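# Shut the toy oven door and leave everything upright

## Task

Swing the toy oven's door fully shut, then release it so no gripper is still holding it. The oven must end up upright. Any toy-food basket, any small tea box, the wire rack and the small red box must all remain standing.

## Robot and tools

Robot. Two six-joint arms, left_arm and right_arm, each with a two-finger gripper. Joint order in every row and every per-arm list: waist, shoulder, elbow, wrist pitch, wrist yaw, wrist roll. Stated ranges in rad: waist -2.618 to 3.054; shoulder and elbow 0.000 to 3.142; wrist pitch and wrist yaw -1.571 to 1.571; wrist roll -2.094 to 2.094. A real end can differ from these by up to 0.059 rad either way.

Frame. Every pose in results uses the scene frame. Its origin is at table-top height, halfway between the two nominal bases. +z points up, +x points out over the table, and +y points toward left_arm. Image left and right are not arm sides. Measured bases: left_arm (+0.047, +0.286, +0.012) m, quat_wxyz (+1.000, 0, 0, +0.005); right_arm (-0.006, -0.261, +0.016) m, quat_wxyz (+1.000, 0, 0, +0.031). A fixed camera stand sits behind the arms. The two cameras, cam_head_left and cam_head_right (504x504 each), share one bar.

Row format, used by both execute_actions and move. One flat list of 14 numbers, each in [-1, 1], always covering both arms: the six left_arm joints, the left opening, the six right_arm joints, the right opening.
- Joint entries are offsets, not poses. They count from the arm's Joint targets at the start of the action or move, never from the previous row. Scale: 1.0 equals 2.224 rad for waist, shoulder and elbow, and 8.485 rad for the three wrist joints. Example: 0.045 on the shoulder is about 0.1 rad.
- Opening entries are absolute. +1 is fully open (about 87 mm between pads), +0.5 about 69 mm, 0 about 43 mm, -0.5 about 18 mm, -1 shut. Sending 0 is a real command for half-open. To keep a gripper as it is, resend its current command.

execute_actions(actions, cameras). actions is a list of actions. Each action is a list of up to 15 rows, one per 1/30 s step, and lasts about 0.5 s. If an action has fewer rows, its last row is held for the remaining steps. An action is rejected for both arms if any joint would end up more than 0.059 rad beyond its range. An empty actions list returns the full state plus images. cameras takes names, ["all"], or [] for none. By default images come only with an empty list. An unknown name voids the call.

move(target, speed, blend, opening_speed, blocking, cameras). Plans smooth joint paths with every joint in step, so grippers trace curves. It does not avoid obstacles or the other arm.
- target: one row, or a list of up to 15 rows. Every row is an offset from the same starting Joint targets; rows do not chain. The whole list shares 10 s.
- speed: rad/s for the joint with farthest to go, 0.01 to 12.57, default 0.5. Give one number, or one per target.
- blend: in rad; rounds the corners at intermediate targets. 0 means a full stop at each.
- opening_speed: how fast the opening command changes, per second on the -1..+1 scale, at least 0.2.
- blocking=false: returns after about 0.5 s while the move continues.
Paths take at least 0.5 s; longer than 10 s, they stop short. The result adds a move: line: done, off_target (resting more than 0.035 rad off), moving, held or fault, plus limits=held if steps were withheld. Faster contact hits harder. Aiming further past a contact presses harder.

Other tools.
- wait(seconds 0 to 10, cameras): lets time run with the last commands held. A running move continues during it.
- stop(cameras): brakes a running move. Fast motion needs more room to stop.
- zoom_image(camera, region): region is [x0, y0, x1, y1] in pixels of that camera's newest full image, origin at top-left, at most 504 by 504.
- finished_scene(scene): ends the scene permanently. Call it last and alone.

Result lines.
- end_effector_position (m) and end_effector_quat_wxyz: scene frame. The point lies between the finger pads, just behind the tips. Fingers point along gripper +z and close along its y. These can be off by a few cm.
- Joint positions (rad): the last value per arm is the gripper, 0 shut to 1 open. Joint velocities are in rad/s and may read "within noise".
- Joint targets: the base that your next offsets count from.
- Tool commands and grip_measured: gripper readings on the command scale.
- Joint torques: positive means toward a larger angle. The first three wrap at ±28 N m.
- Motor temperatures.
- "joint sent to its limit", "joint command not followed" (the clearance check altered targets), MOTOR HOT, OVER-TEMPERATURE FAULT.
Each step, a target stays within 0.339 rad (waist, shoulder, elbow) or 2.2 rad (wrists) of the measured angle. Targets that would move the gripper more than 200 mm are scaled back. Large offsets may therefore need several actions.

Cautions.
- Push the door closed gently, with targets only slightly past contact. End a push by commanding targets back behind the current Joint positions.
- Afterwards, open the gripper and pull clear so the door is free.
- Do not knock over or tip the oven, basket, tea box, rack or red box. Nothing may leave the table, and nothing should be released while it is moving.
- Keep the two arms apart, including fingers. Avoid strain on the camera cables and avoid hard hits on fixed things.
- Long stretched holds or pushing at an unreachable pose heat motors. At 90 °C that arm folds and stops working.
- Loose objects may be nudged now and then.

Each tool is called after ">>>" in YAML: its name, and indented under it one key for each argument.

## Session

>>> execute_actions:
  actions: []

Scene clock: 0.00 s.
left_arm: end_effector_position=(+0.4310, +0.2880, +0.3590) grip_measured=+0.990 end_effector_quat_wxyz=(+0.692, +0.005, +0.722, +0.006) | right_arm: end_effector_position=(+0.3680, -0.2740, +0.0492) grip_measured=+1.000 end_effector_quat_wxyz=(+0.534, +0.045, +0.844, -0.003)
Joint positions: left_arm=[-0.006 1.06 1.042 -0.026 0.002 0.016 0.995] | right_arm=[-0.091 1.541 0.388 0.709 0.027 0.06 1]
Joint velocities: within noise
Joint torques (N m): no reading
Motor temperatures (°C): left_arm=[25 26 28 27 27 29 29] | right_arm=[27 27 29 27 25 26 28]
Heat: left arm: 29 °C; right arm: 29 °C.
Joint targets: left_arm=[-0.006 1.057 1.052 -0.023 0.002 0.016] | right_arm=[-0.091 1.538 0.393 0.700 0.027 0.061]
Tool commands: left_gripper/opening=+1.0 right_gripper/opening=+1.0

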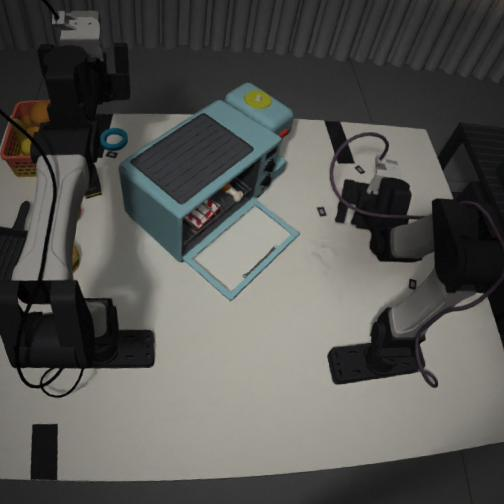

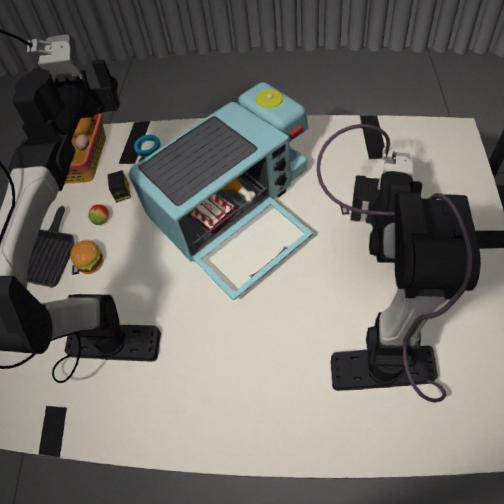

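>>> zoom_image:
  camera: "cam_head_right"
  region: [120, 70, 340, 310]

>>> zoom_image:
  camera: "cam_head_left"
  region: [110, 70, 330, 310]

Scaled by 2.100 from the camera's 504x504 image, which has a finer 720x720 frame.

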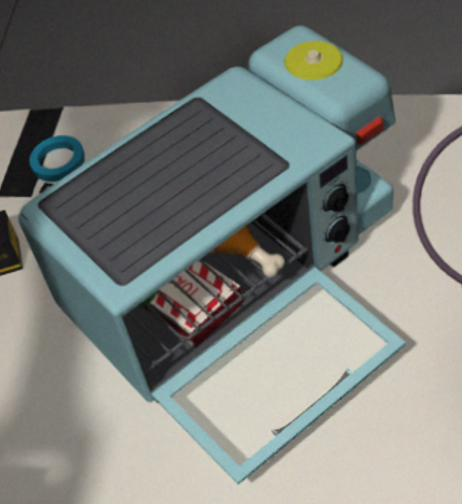

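Scaled by 2.100 from the camera's 504x504 image, which has a finer 720x720 frame.

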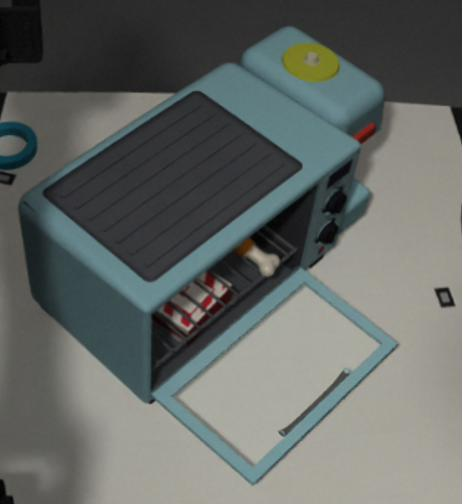

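>>> move:
  target:
    - [0,0,0,0,0,0,1,0,-0.297,-0.085,-0.0739,0,0,-1]
    - [0,0,0,0,0,0,1,0.256,-0.297,-0.085,-0.0739,0,0,-1]
    - [0,0,0,0,0,0,1,0.256,-0.233,-0.126,-0.0463,0,0,-1]
  speed: 0.9
  blend: [0.05,0.05,0]
  cameras: ["all"]

Scene clock: 6.77 s.
left_arm: end_effector_position=(+0.4310, +0.2880, +0.3590) grip_measured=+0.990 end_effector_quat_wxyz=(+0.692, +0.005, +0.722, +0.006) | right_arm: end_effector_position=(+0.2261, -0.1266, +0.0309) grip_measured=-0.975 end_effector_quat_wxyz=(+0.459, -0.200, +0.857, +0.127)
Joint positions: left_arm=[-0.006 1.06 1.042 -0.026 0.002 0.016 0.995] | right_arm=[0.473 1.009 0.128 0.302 0.029 0.06 0.012]
Joint torques (N m): left_arm=[0.23 -3.1 8.44 1.95 0.07 0.01] | right_arm=[0.32 -0.44 5.18 2.11 0.04 -0.02]
Heat: left arm: 30 °C; right arm: 29 °C.
Joint targets: left_arm=[-0.006 1.057 1.052 -0.023 0.002 0.016] | right_arm=[0.479 1.020 0.112 0.308 0.026 0.061]
move: done

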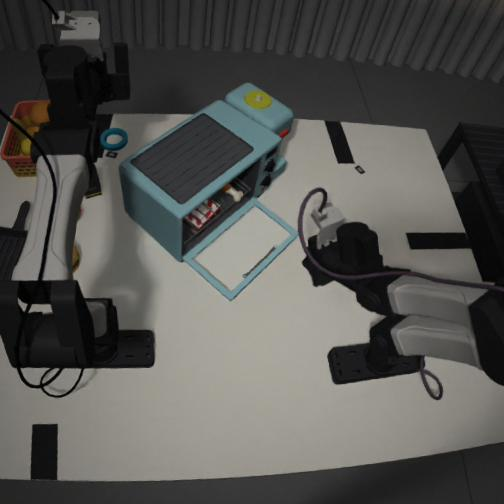

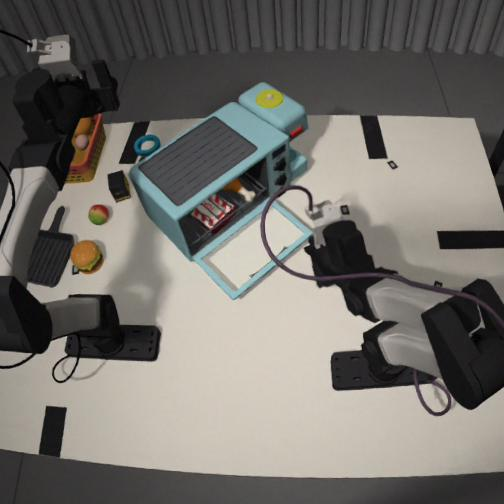

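>>> zoom_image:
  camera: "cam_head_right"
  region: [220, 170, 380, 310]

>>> zoom_image:
  camera: "cam_head_left"
  region: [220, 170, 380, 310]

Scaled by 3.150 from the camera's 504x504 image, which has a finer 720x720 frame.

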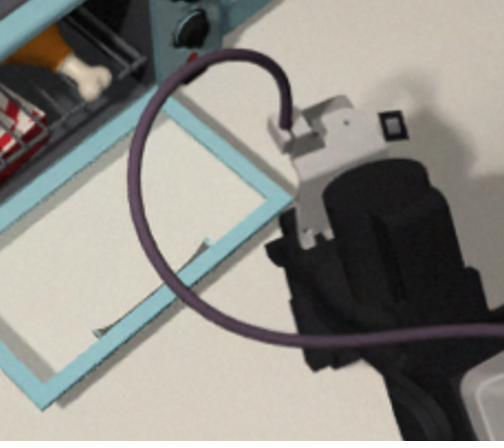

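Scaled by 3.150 from the camera's 504x504 image, which has a finer 720x720 frame.

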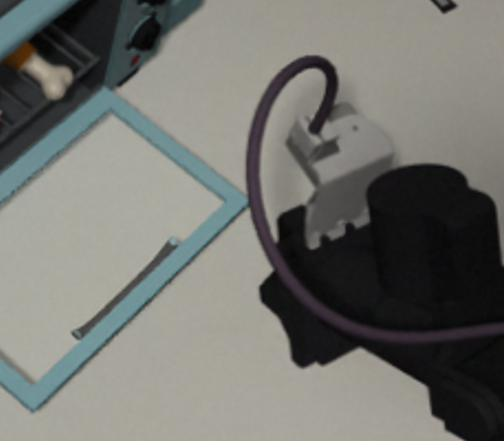

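>>> move:
  target:
    - [0,0,0,0,0,0,1,0,-0.0643,0.0414,-0.0277,0,0,-1]
    - [0,0,0,0,0,0,1,0,-0.0643,0.0414,-0.0277,0,0.178,0.2]
  speed: 1.0
  blend: [0.05,0]
  cameras: ["all"]

>>> zoom_image:
  camera: "cam_head_right"
  region: [220, 170, 380, 310]

>>> zoom_image:
  camera: "cam_head_left"
  region: [220, 170, 380, 310]

Scene clock: 12.27 s.
left_arm: end_effector_position=(+0.4310, +0.2880, +0.3590) grip_measured=+0.990 end_effector_quat_wxyz=(+0.692, +0.005, +0.722, +0.006) | right_arm: end_effector_position=(+0.2186, -0.0856, +0.0752) grip_measured=+0.200 end_effector_quat_wxyz=(+0.241, +0.441, +0.772, +0.390)
Joint positions: left_arm=[-0.006 1.06 1.042 -0.026 0.002 0.016 0.995] | right_arm=[0.473 0.884 0.181 0.084 0.029 1.556 0.6]
Joint torques (N m): left_arm=[0.23 -3.12 8.46 1.95 0.07 0.01] | right_arm=[0.32 -1.87 8.68 1.81 0.06 0.11]
Heat: left arm: 32 °C; right arm: 30 °C.
Joint targets: left_arm=[-0.006 1.057 1.052 -0.023 0.002 0.016] | right_arm=[0.479 0.877 0.204 0.073 0.026 1.571]
move: done

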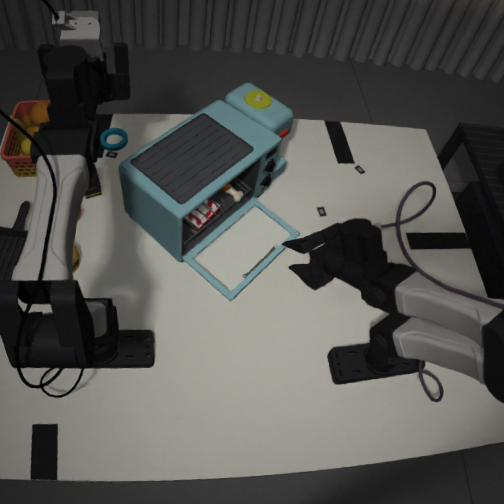

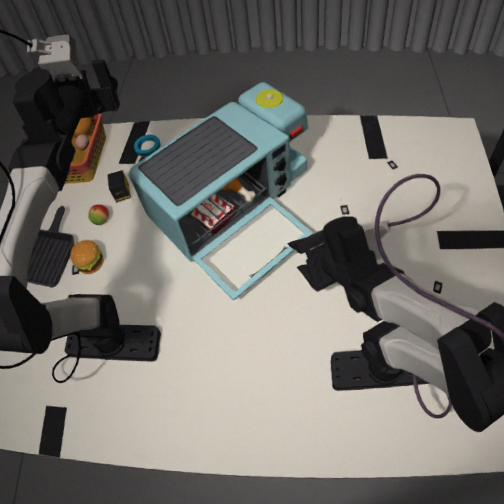

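Scaled by 3.150 from the camera's 504x504 image, which has a finer 720x720 frame.

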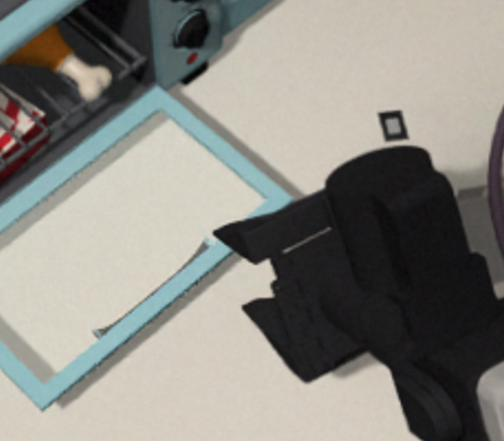

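Scaled by 3.150 from the camera's 504x504 image, which has a finer 720x720 frame.

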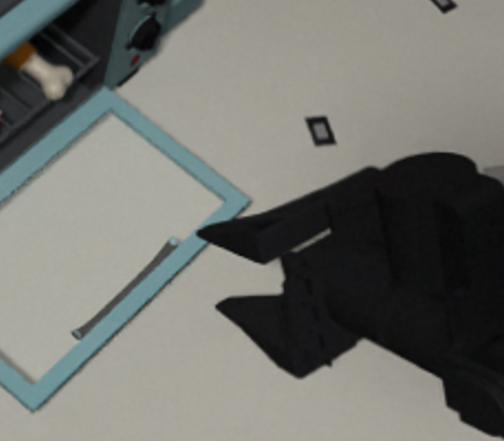

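>>> move:
  target:
    - [0,0,0,0,0,0,1,-0.0508,0,0,0,0,0,0.2]
    - [0,0,0,0,0,0,1,-0.0508,0.1533,-0.0827,0.0753,0,0,0.2]
    - [0,0,0,0,0,0,1,-0.0508,0.2873,-0.0171,0.0939,0,0,0.2]
  speed: 0.5
  blend: [0.03,0.02,0]
  cameras: ["all"]

>>> zoom_image:
  camera: "cam_head_right"
  region: [220, 170, 380, 310]

>>> zoom_image:
  camera: "cam_head_left"
  region: [220, 170, 380, 310]

Scene clock: 16.70 s.
left_arm: end_effector_position=(+0.4310, +0.2880, +0.3590) grip_measured=+0.990 end_effector_quat_wxyz=(+0.692, +0.005, +0.722, +0.006) | right_arm: end_effector_position=(+0.2815, -0.0875, +0.0475) grip_measured=+0.200 end_effector_quat_wxyz=(+0.289, +0.464, +0.722, +0.424)
Joint positions: left_arm=[-0.006 1.06 1.042 -0.026 0.002 0.016 0.995] | right_arm=[0.371 1.5 0.147 0.86 0.027 1.558 0.6]
Joint torques (N m): left_arm=[0.24 -3.12 8.44 1.96 0.09 0.01] | right_arm=[-0.61 -2.66 6.11 2.19 0.1 0.13]
Motor temperatures (°C): left_arm=[25 27 33 30 27 29 29] | right_arm=[27 27 31 30 25 26 28]
Heat: left arm: 33 °C; right arm: 31 °C.
Joint targets: left_arm=[-0.006 1.057 1.052 -0.023 0.002 0.016] | right_arm=[0.366 1.516 0.166 0.869 0.026 1.571]
move: done

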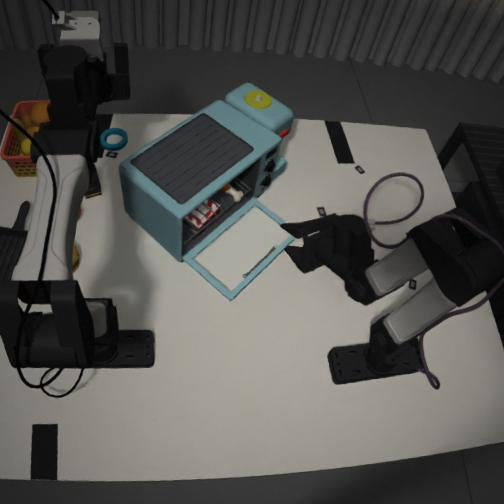

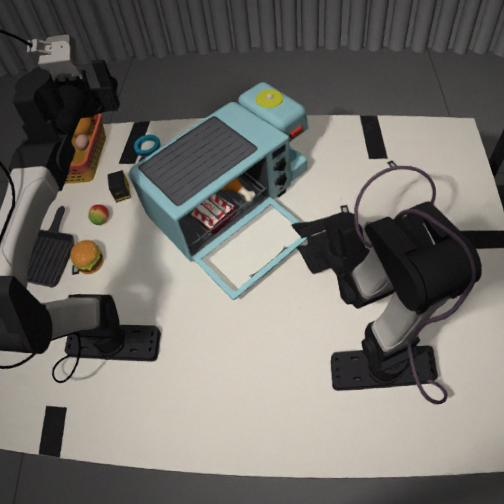

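Scaled by 3.150 from the camera's 504x504 image, which has a finer 720x720 frame.

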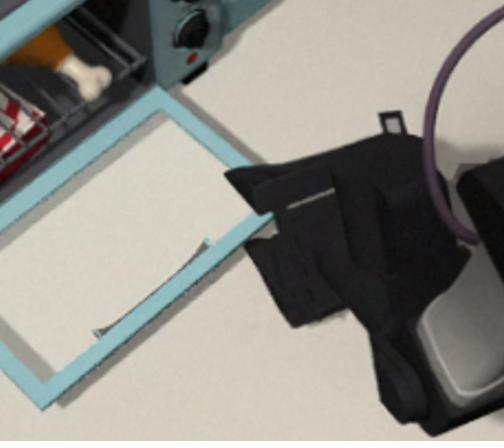

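Scaled by 3.150 from the camera's 504x504 image, which has a finer 720x720 frame.

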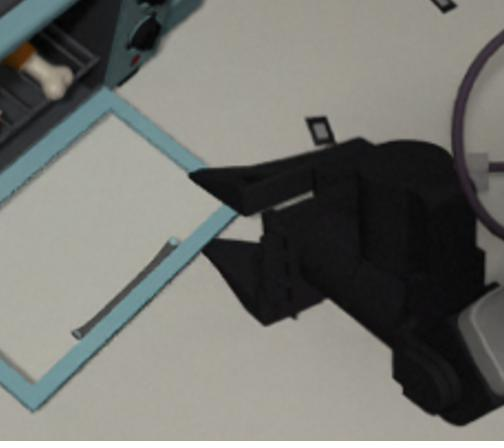

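>>> move:
  target:
    - [0,0,0,0,0,0,1,0,0.0607,0.0171,0.0173,0,0,0.2]
    - [0,0,0,0,0,0,1,-0.005,-0.1174,0.0463,-0.0251,0,0,0.2]
    - [0,0,0,0,0,0,1,0.0157,-0.0576,0.1043,-0.007,0,0,0.2]
  speed: 0.35
  blend: [0.02,0.05,0]
  cameras: ["all"]

>>> zoom_image:
  camera: "cam_head_right"
  region: [180, 130, 380, 310]

>>> zoom_image:
  camera: "cam_head_left"
  region: [180, 130, 380, 310]

Scene clock: 21.07 s.
left_arm: end_effector_position=(+0.4310, +0.2880, +0.3590) grip_measured=+0.990 end_effector_quat_wxyz=(+0.692, +0.005, +0.722, +0.006) | right_arm: end_effector_position=(+0.3326, -0.0538, +0.1592) grip_measured=+0.200 end_effector_quat_wxyz=(+0.343, +0.416, +0.660, +0.523)
Joint positions: left_arm=[-0.006 1.06 1.042 -0.026 0.002 0.016 0.995] | right_arm=[0.395 1.372 0.369 0.784 0.027 1.558 0.6]
Joint torques (N m): left_arm=[0.23 -3.12 8.44 1.95 0.07 0.01] | right_arm=[0.49 -3.48 8.4 2.5 0.01 0.11]
Heat: left arm: 34 °C; right arm: 31 °C.
Joint targets: left_arm=[-0.006 1.057 1.052 -0.023 0.002 0.016] | right_arm=[0.400 1.388 0.398 0.810 0.026 1.571]
move: done

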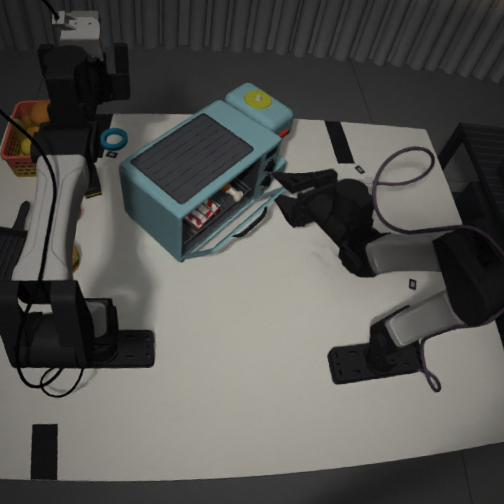

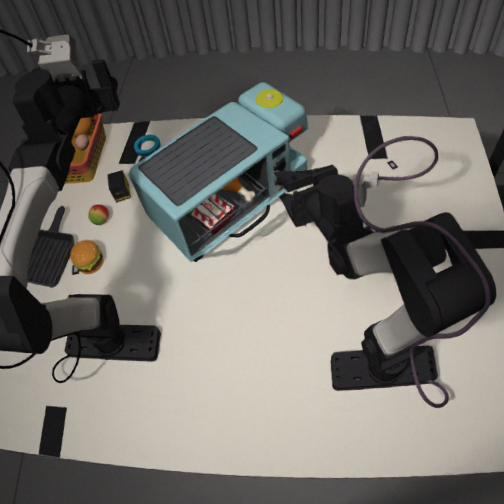

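Scaled by 2.520 from the camera's 504x504 image, which has a finer 720x720 frame.

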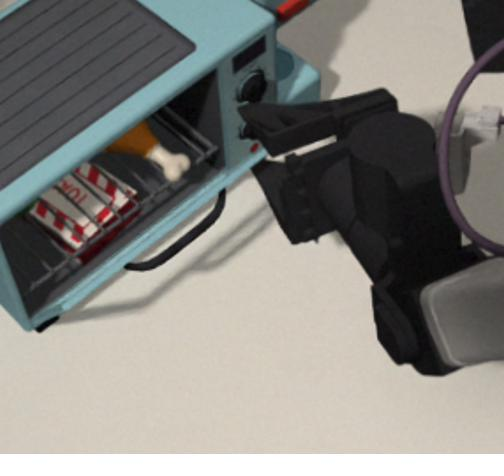

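Scaled by 2.520 from the camera's 504x504 image, which has a finer 720x720 frame.

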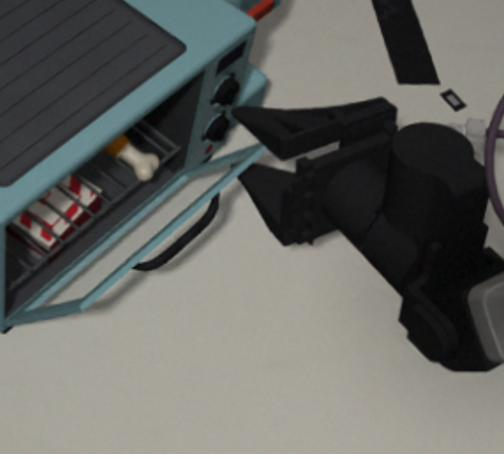

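>>> move:
  target:
    - [0,0,0,0,0,0,1,0.0045,-0.0189,0.0171,-0.0035,0,0,1]
    - [0,0,0,0,0,0,1,0.0373,0.0656,0.0571,0.014,0,0,1]
  speed: [0.15,0.3]
  opening_speed: 1.5
  blend: [0.02,0]
  cameras: ["all"]

>>> zoom_image:
  camera: "cam_head_right"
  region: [180, 130, 380, 310]

>>> zoom_image:
  camera: "cam_head_left"
  region: [180, 130, 380, 310]

Scene clock: 23.23 s.
left_arm: end_effector_position=(+0.4310, +0.2880, +0.3590) grip_measured=+0.990 end_effector_quat_wxyz=(+0.692, +0.005, +0.722, +0.006) | right_arm: end_effector_position=(+0.3484, -0.0058, +0.1915) grip_measured=+1.000 end_effector_quat_wxyz=(+0.344, +0.369, +0.642, +0.577)
Joint positions: left_arm=[-0.006 1.06 1.042 -0.026 0.002 0.016 0.995] | right_arm=[0.478 1.515 0.499 0.918 0.027 1.558 1]
Joint torques (N m): left_arm=[0.23 -3.1 8.43 1.95 0.08 0.01] | right_arm=[0.43 -4.62 8.16 2.3 -0.03 0.14]
Heat: left arm: 34 °C; right arm: 32 °C.
Joint targets: left_arm=[-0.006 1.057 1.052 -0.023 0.002 0.016] | right_arm=[0.483 1.534 0.525 0.929 0.026 1.571]
move: done

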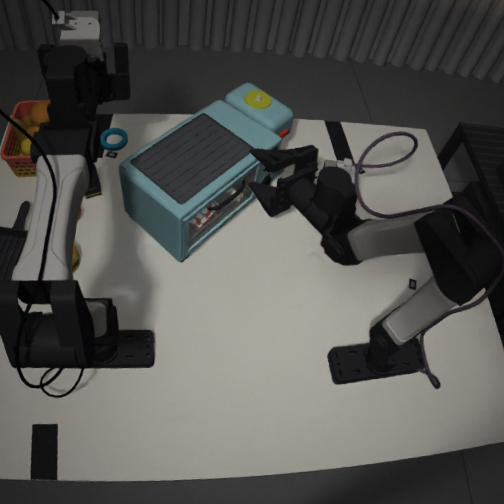

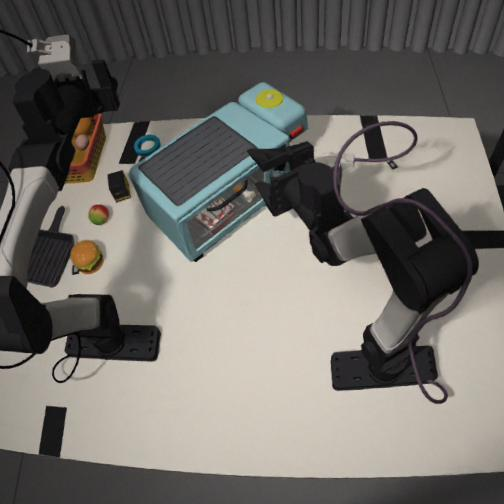

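Scaled by 2.520 from the camera's 504x504 image, which has a finer 720x720 frame.

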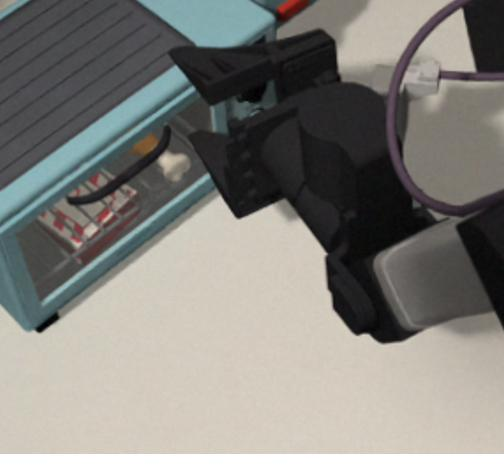

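Scaled by 2.520 from the camera's 504x504 image, which has a finer 720x720 frame.

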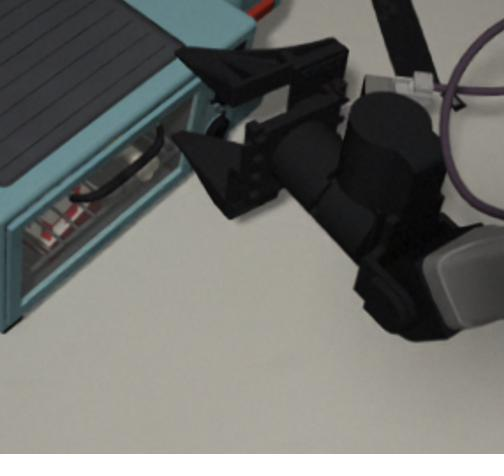

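>>> move:
  target: [0,0,0,0,0,0,1,0,0.0387,0.0396,0,0,0,1]
  speed: 0.15
  cameras: ["all"]

>>> zoom_image:
  camera: "cam_head_right"
  region: [120, 130, 320, 310]

>>> zoom_image:
  camera: "cam_head_left"
  region: [120, 130, 320, 310]

Scene clock: 24.53 s.
left_arm: end_effector_position=(+0.4310, +0.2880, +0.3590) grip_measured=+0.990 end_effector_quat_wxyz=(+0.692, +0.005, +0.722, +0.006) | right_arm: end_effector_position=(+0.3633, +0.0054, +0.1984) grip_measured=+1.000 end_effector_quat_wxyz=(+0.343, +0.363, +0.638, +0.586)
Joint positions: left_arm=[-0.006 1.06 1.042 -0.026 0.002 0.016 0.995] | right_arm=[0.478 1.58 0.571 0.931 0.016 1.56 1]
Joint torques (N m): left_arm=[0.25 -3.11 8.46 1.94 0.07 0.01] | right_arm=[0.62 -3.23 9.43 2.19 0.12 0.11]
Heat: left arm: 34 °C; right arm: 32 °C.
Joint targets: left_arm=[-0.006 1.057 1.052 -0.023 0.002 0.016] | right_arm=[0.483 1.620 0.614 0.929 0.026 1.571]
move: off_target (right_arm); right_arm: the elbow is farthest, 0.042 rad from its target

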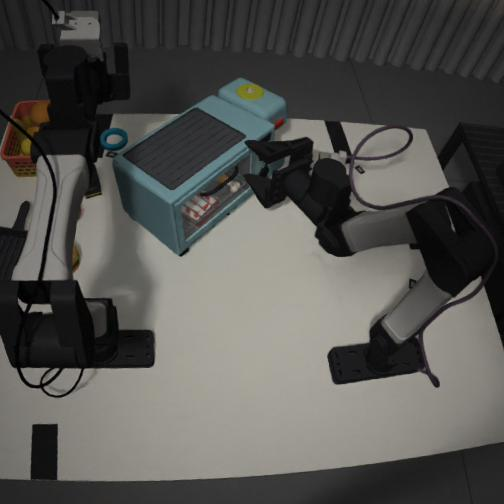

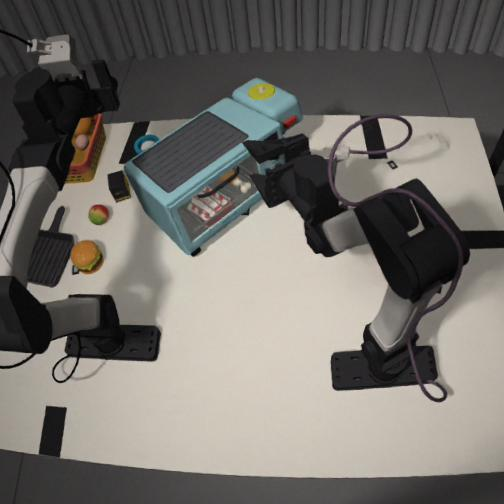

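Scaled by 2.520 from the camera's 504x504 image, which has a finer 720x720 frame.

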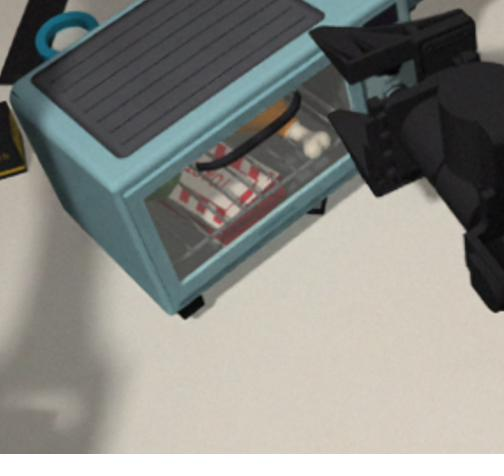

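Scaled by 2.520 from the camera's 504x504 image, which has a finer 720x720 frame.

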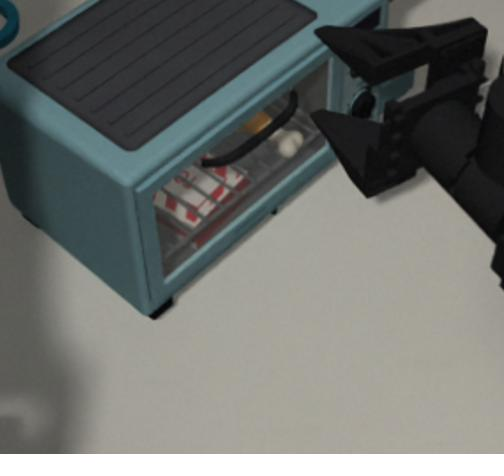

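>>> move:
  target:
    - [0,0,0,0,0,0,1,0,-0.0387,-0.0396,0,0,0,1]
    - [0,0,0,0,0,0,1,-0.03,-0.15,-0.09,0,0,0,1]
  speed: [0.12,0.4]
  blend: [0.02,0]
  cameras: ["all"]

>>> zoom_image:
  camera: "cam_head_right"
  region: [120, 130, 320, 310]

Scene clock: 27.47 s.
left_arm: end_effector_position=(+0.4310, +0.2880, +0.3590) grip_measured=+0.990 end_effector_quat_wxyz=(+0.692, +0.005, +0.722, +0.006) | right_arm: end_effector_position=(+0.3354, -0.0405, +0.2478) grip_measured=+1.000 end_effector_quat_wxyz=(+0.387, +0.362, +0.586, +0.613)
Joint positions: left_arm=[-0.006 1.06 1.042 -0.026 0.002 0.016 0.995] | right_arm=[0.422 1.304 0.432 0.923 0.028 1.561 1]
Joint torques (N m): left_arm=[0.27 -3.14 8.44 1.95 0.07 0.01] | right_arm=[-0.43 -6.27 5.12 2.29 -0.02 0.07]
Heat: left arm: 35 °C; right arm: 32 °C.
Joint targets: left_arm=[-0.006 1.057 1.052 -0.023 0.002 0.016] | right_arm=[0.416 1.286 0.413 0.929 0.026 1.571]
move: done

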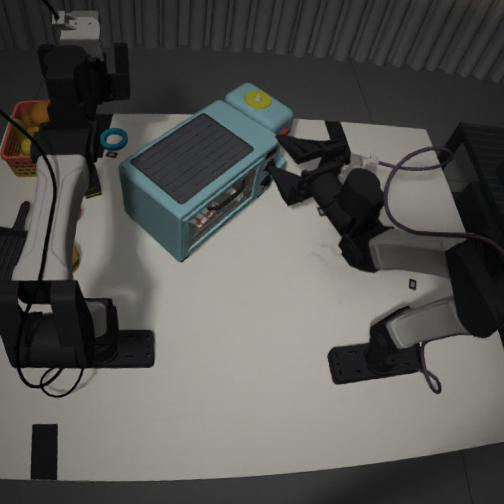

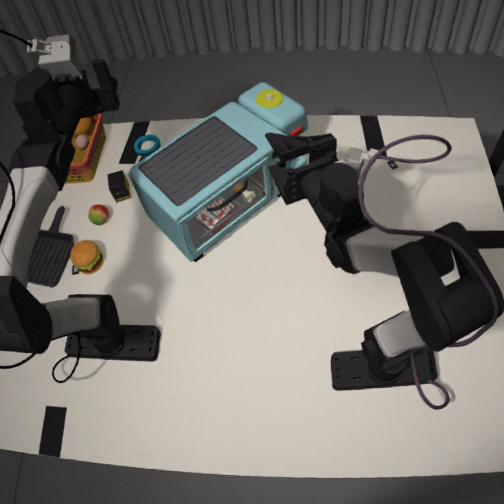

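Scaled by 2.520 from the camera's 504x504 image, which has a finer 720x720 frame.

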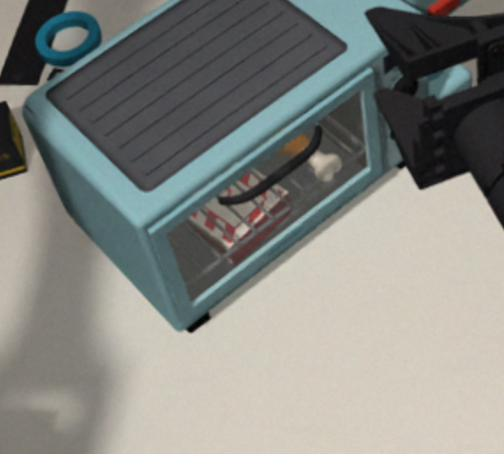

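>>> finished_scene:
  scene: 2

The scene is finished: the task was done.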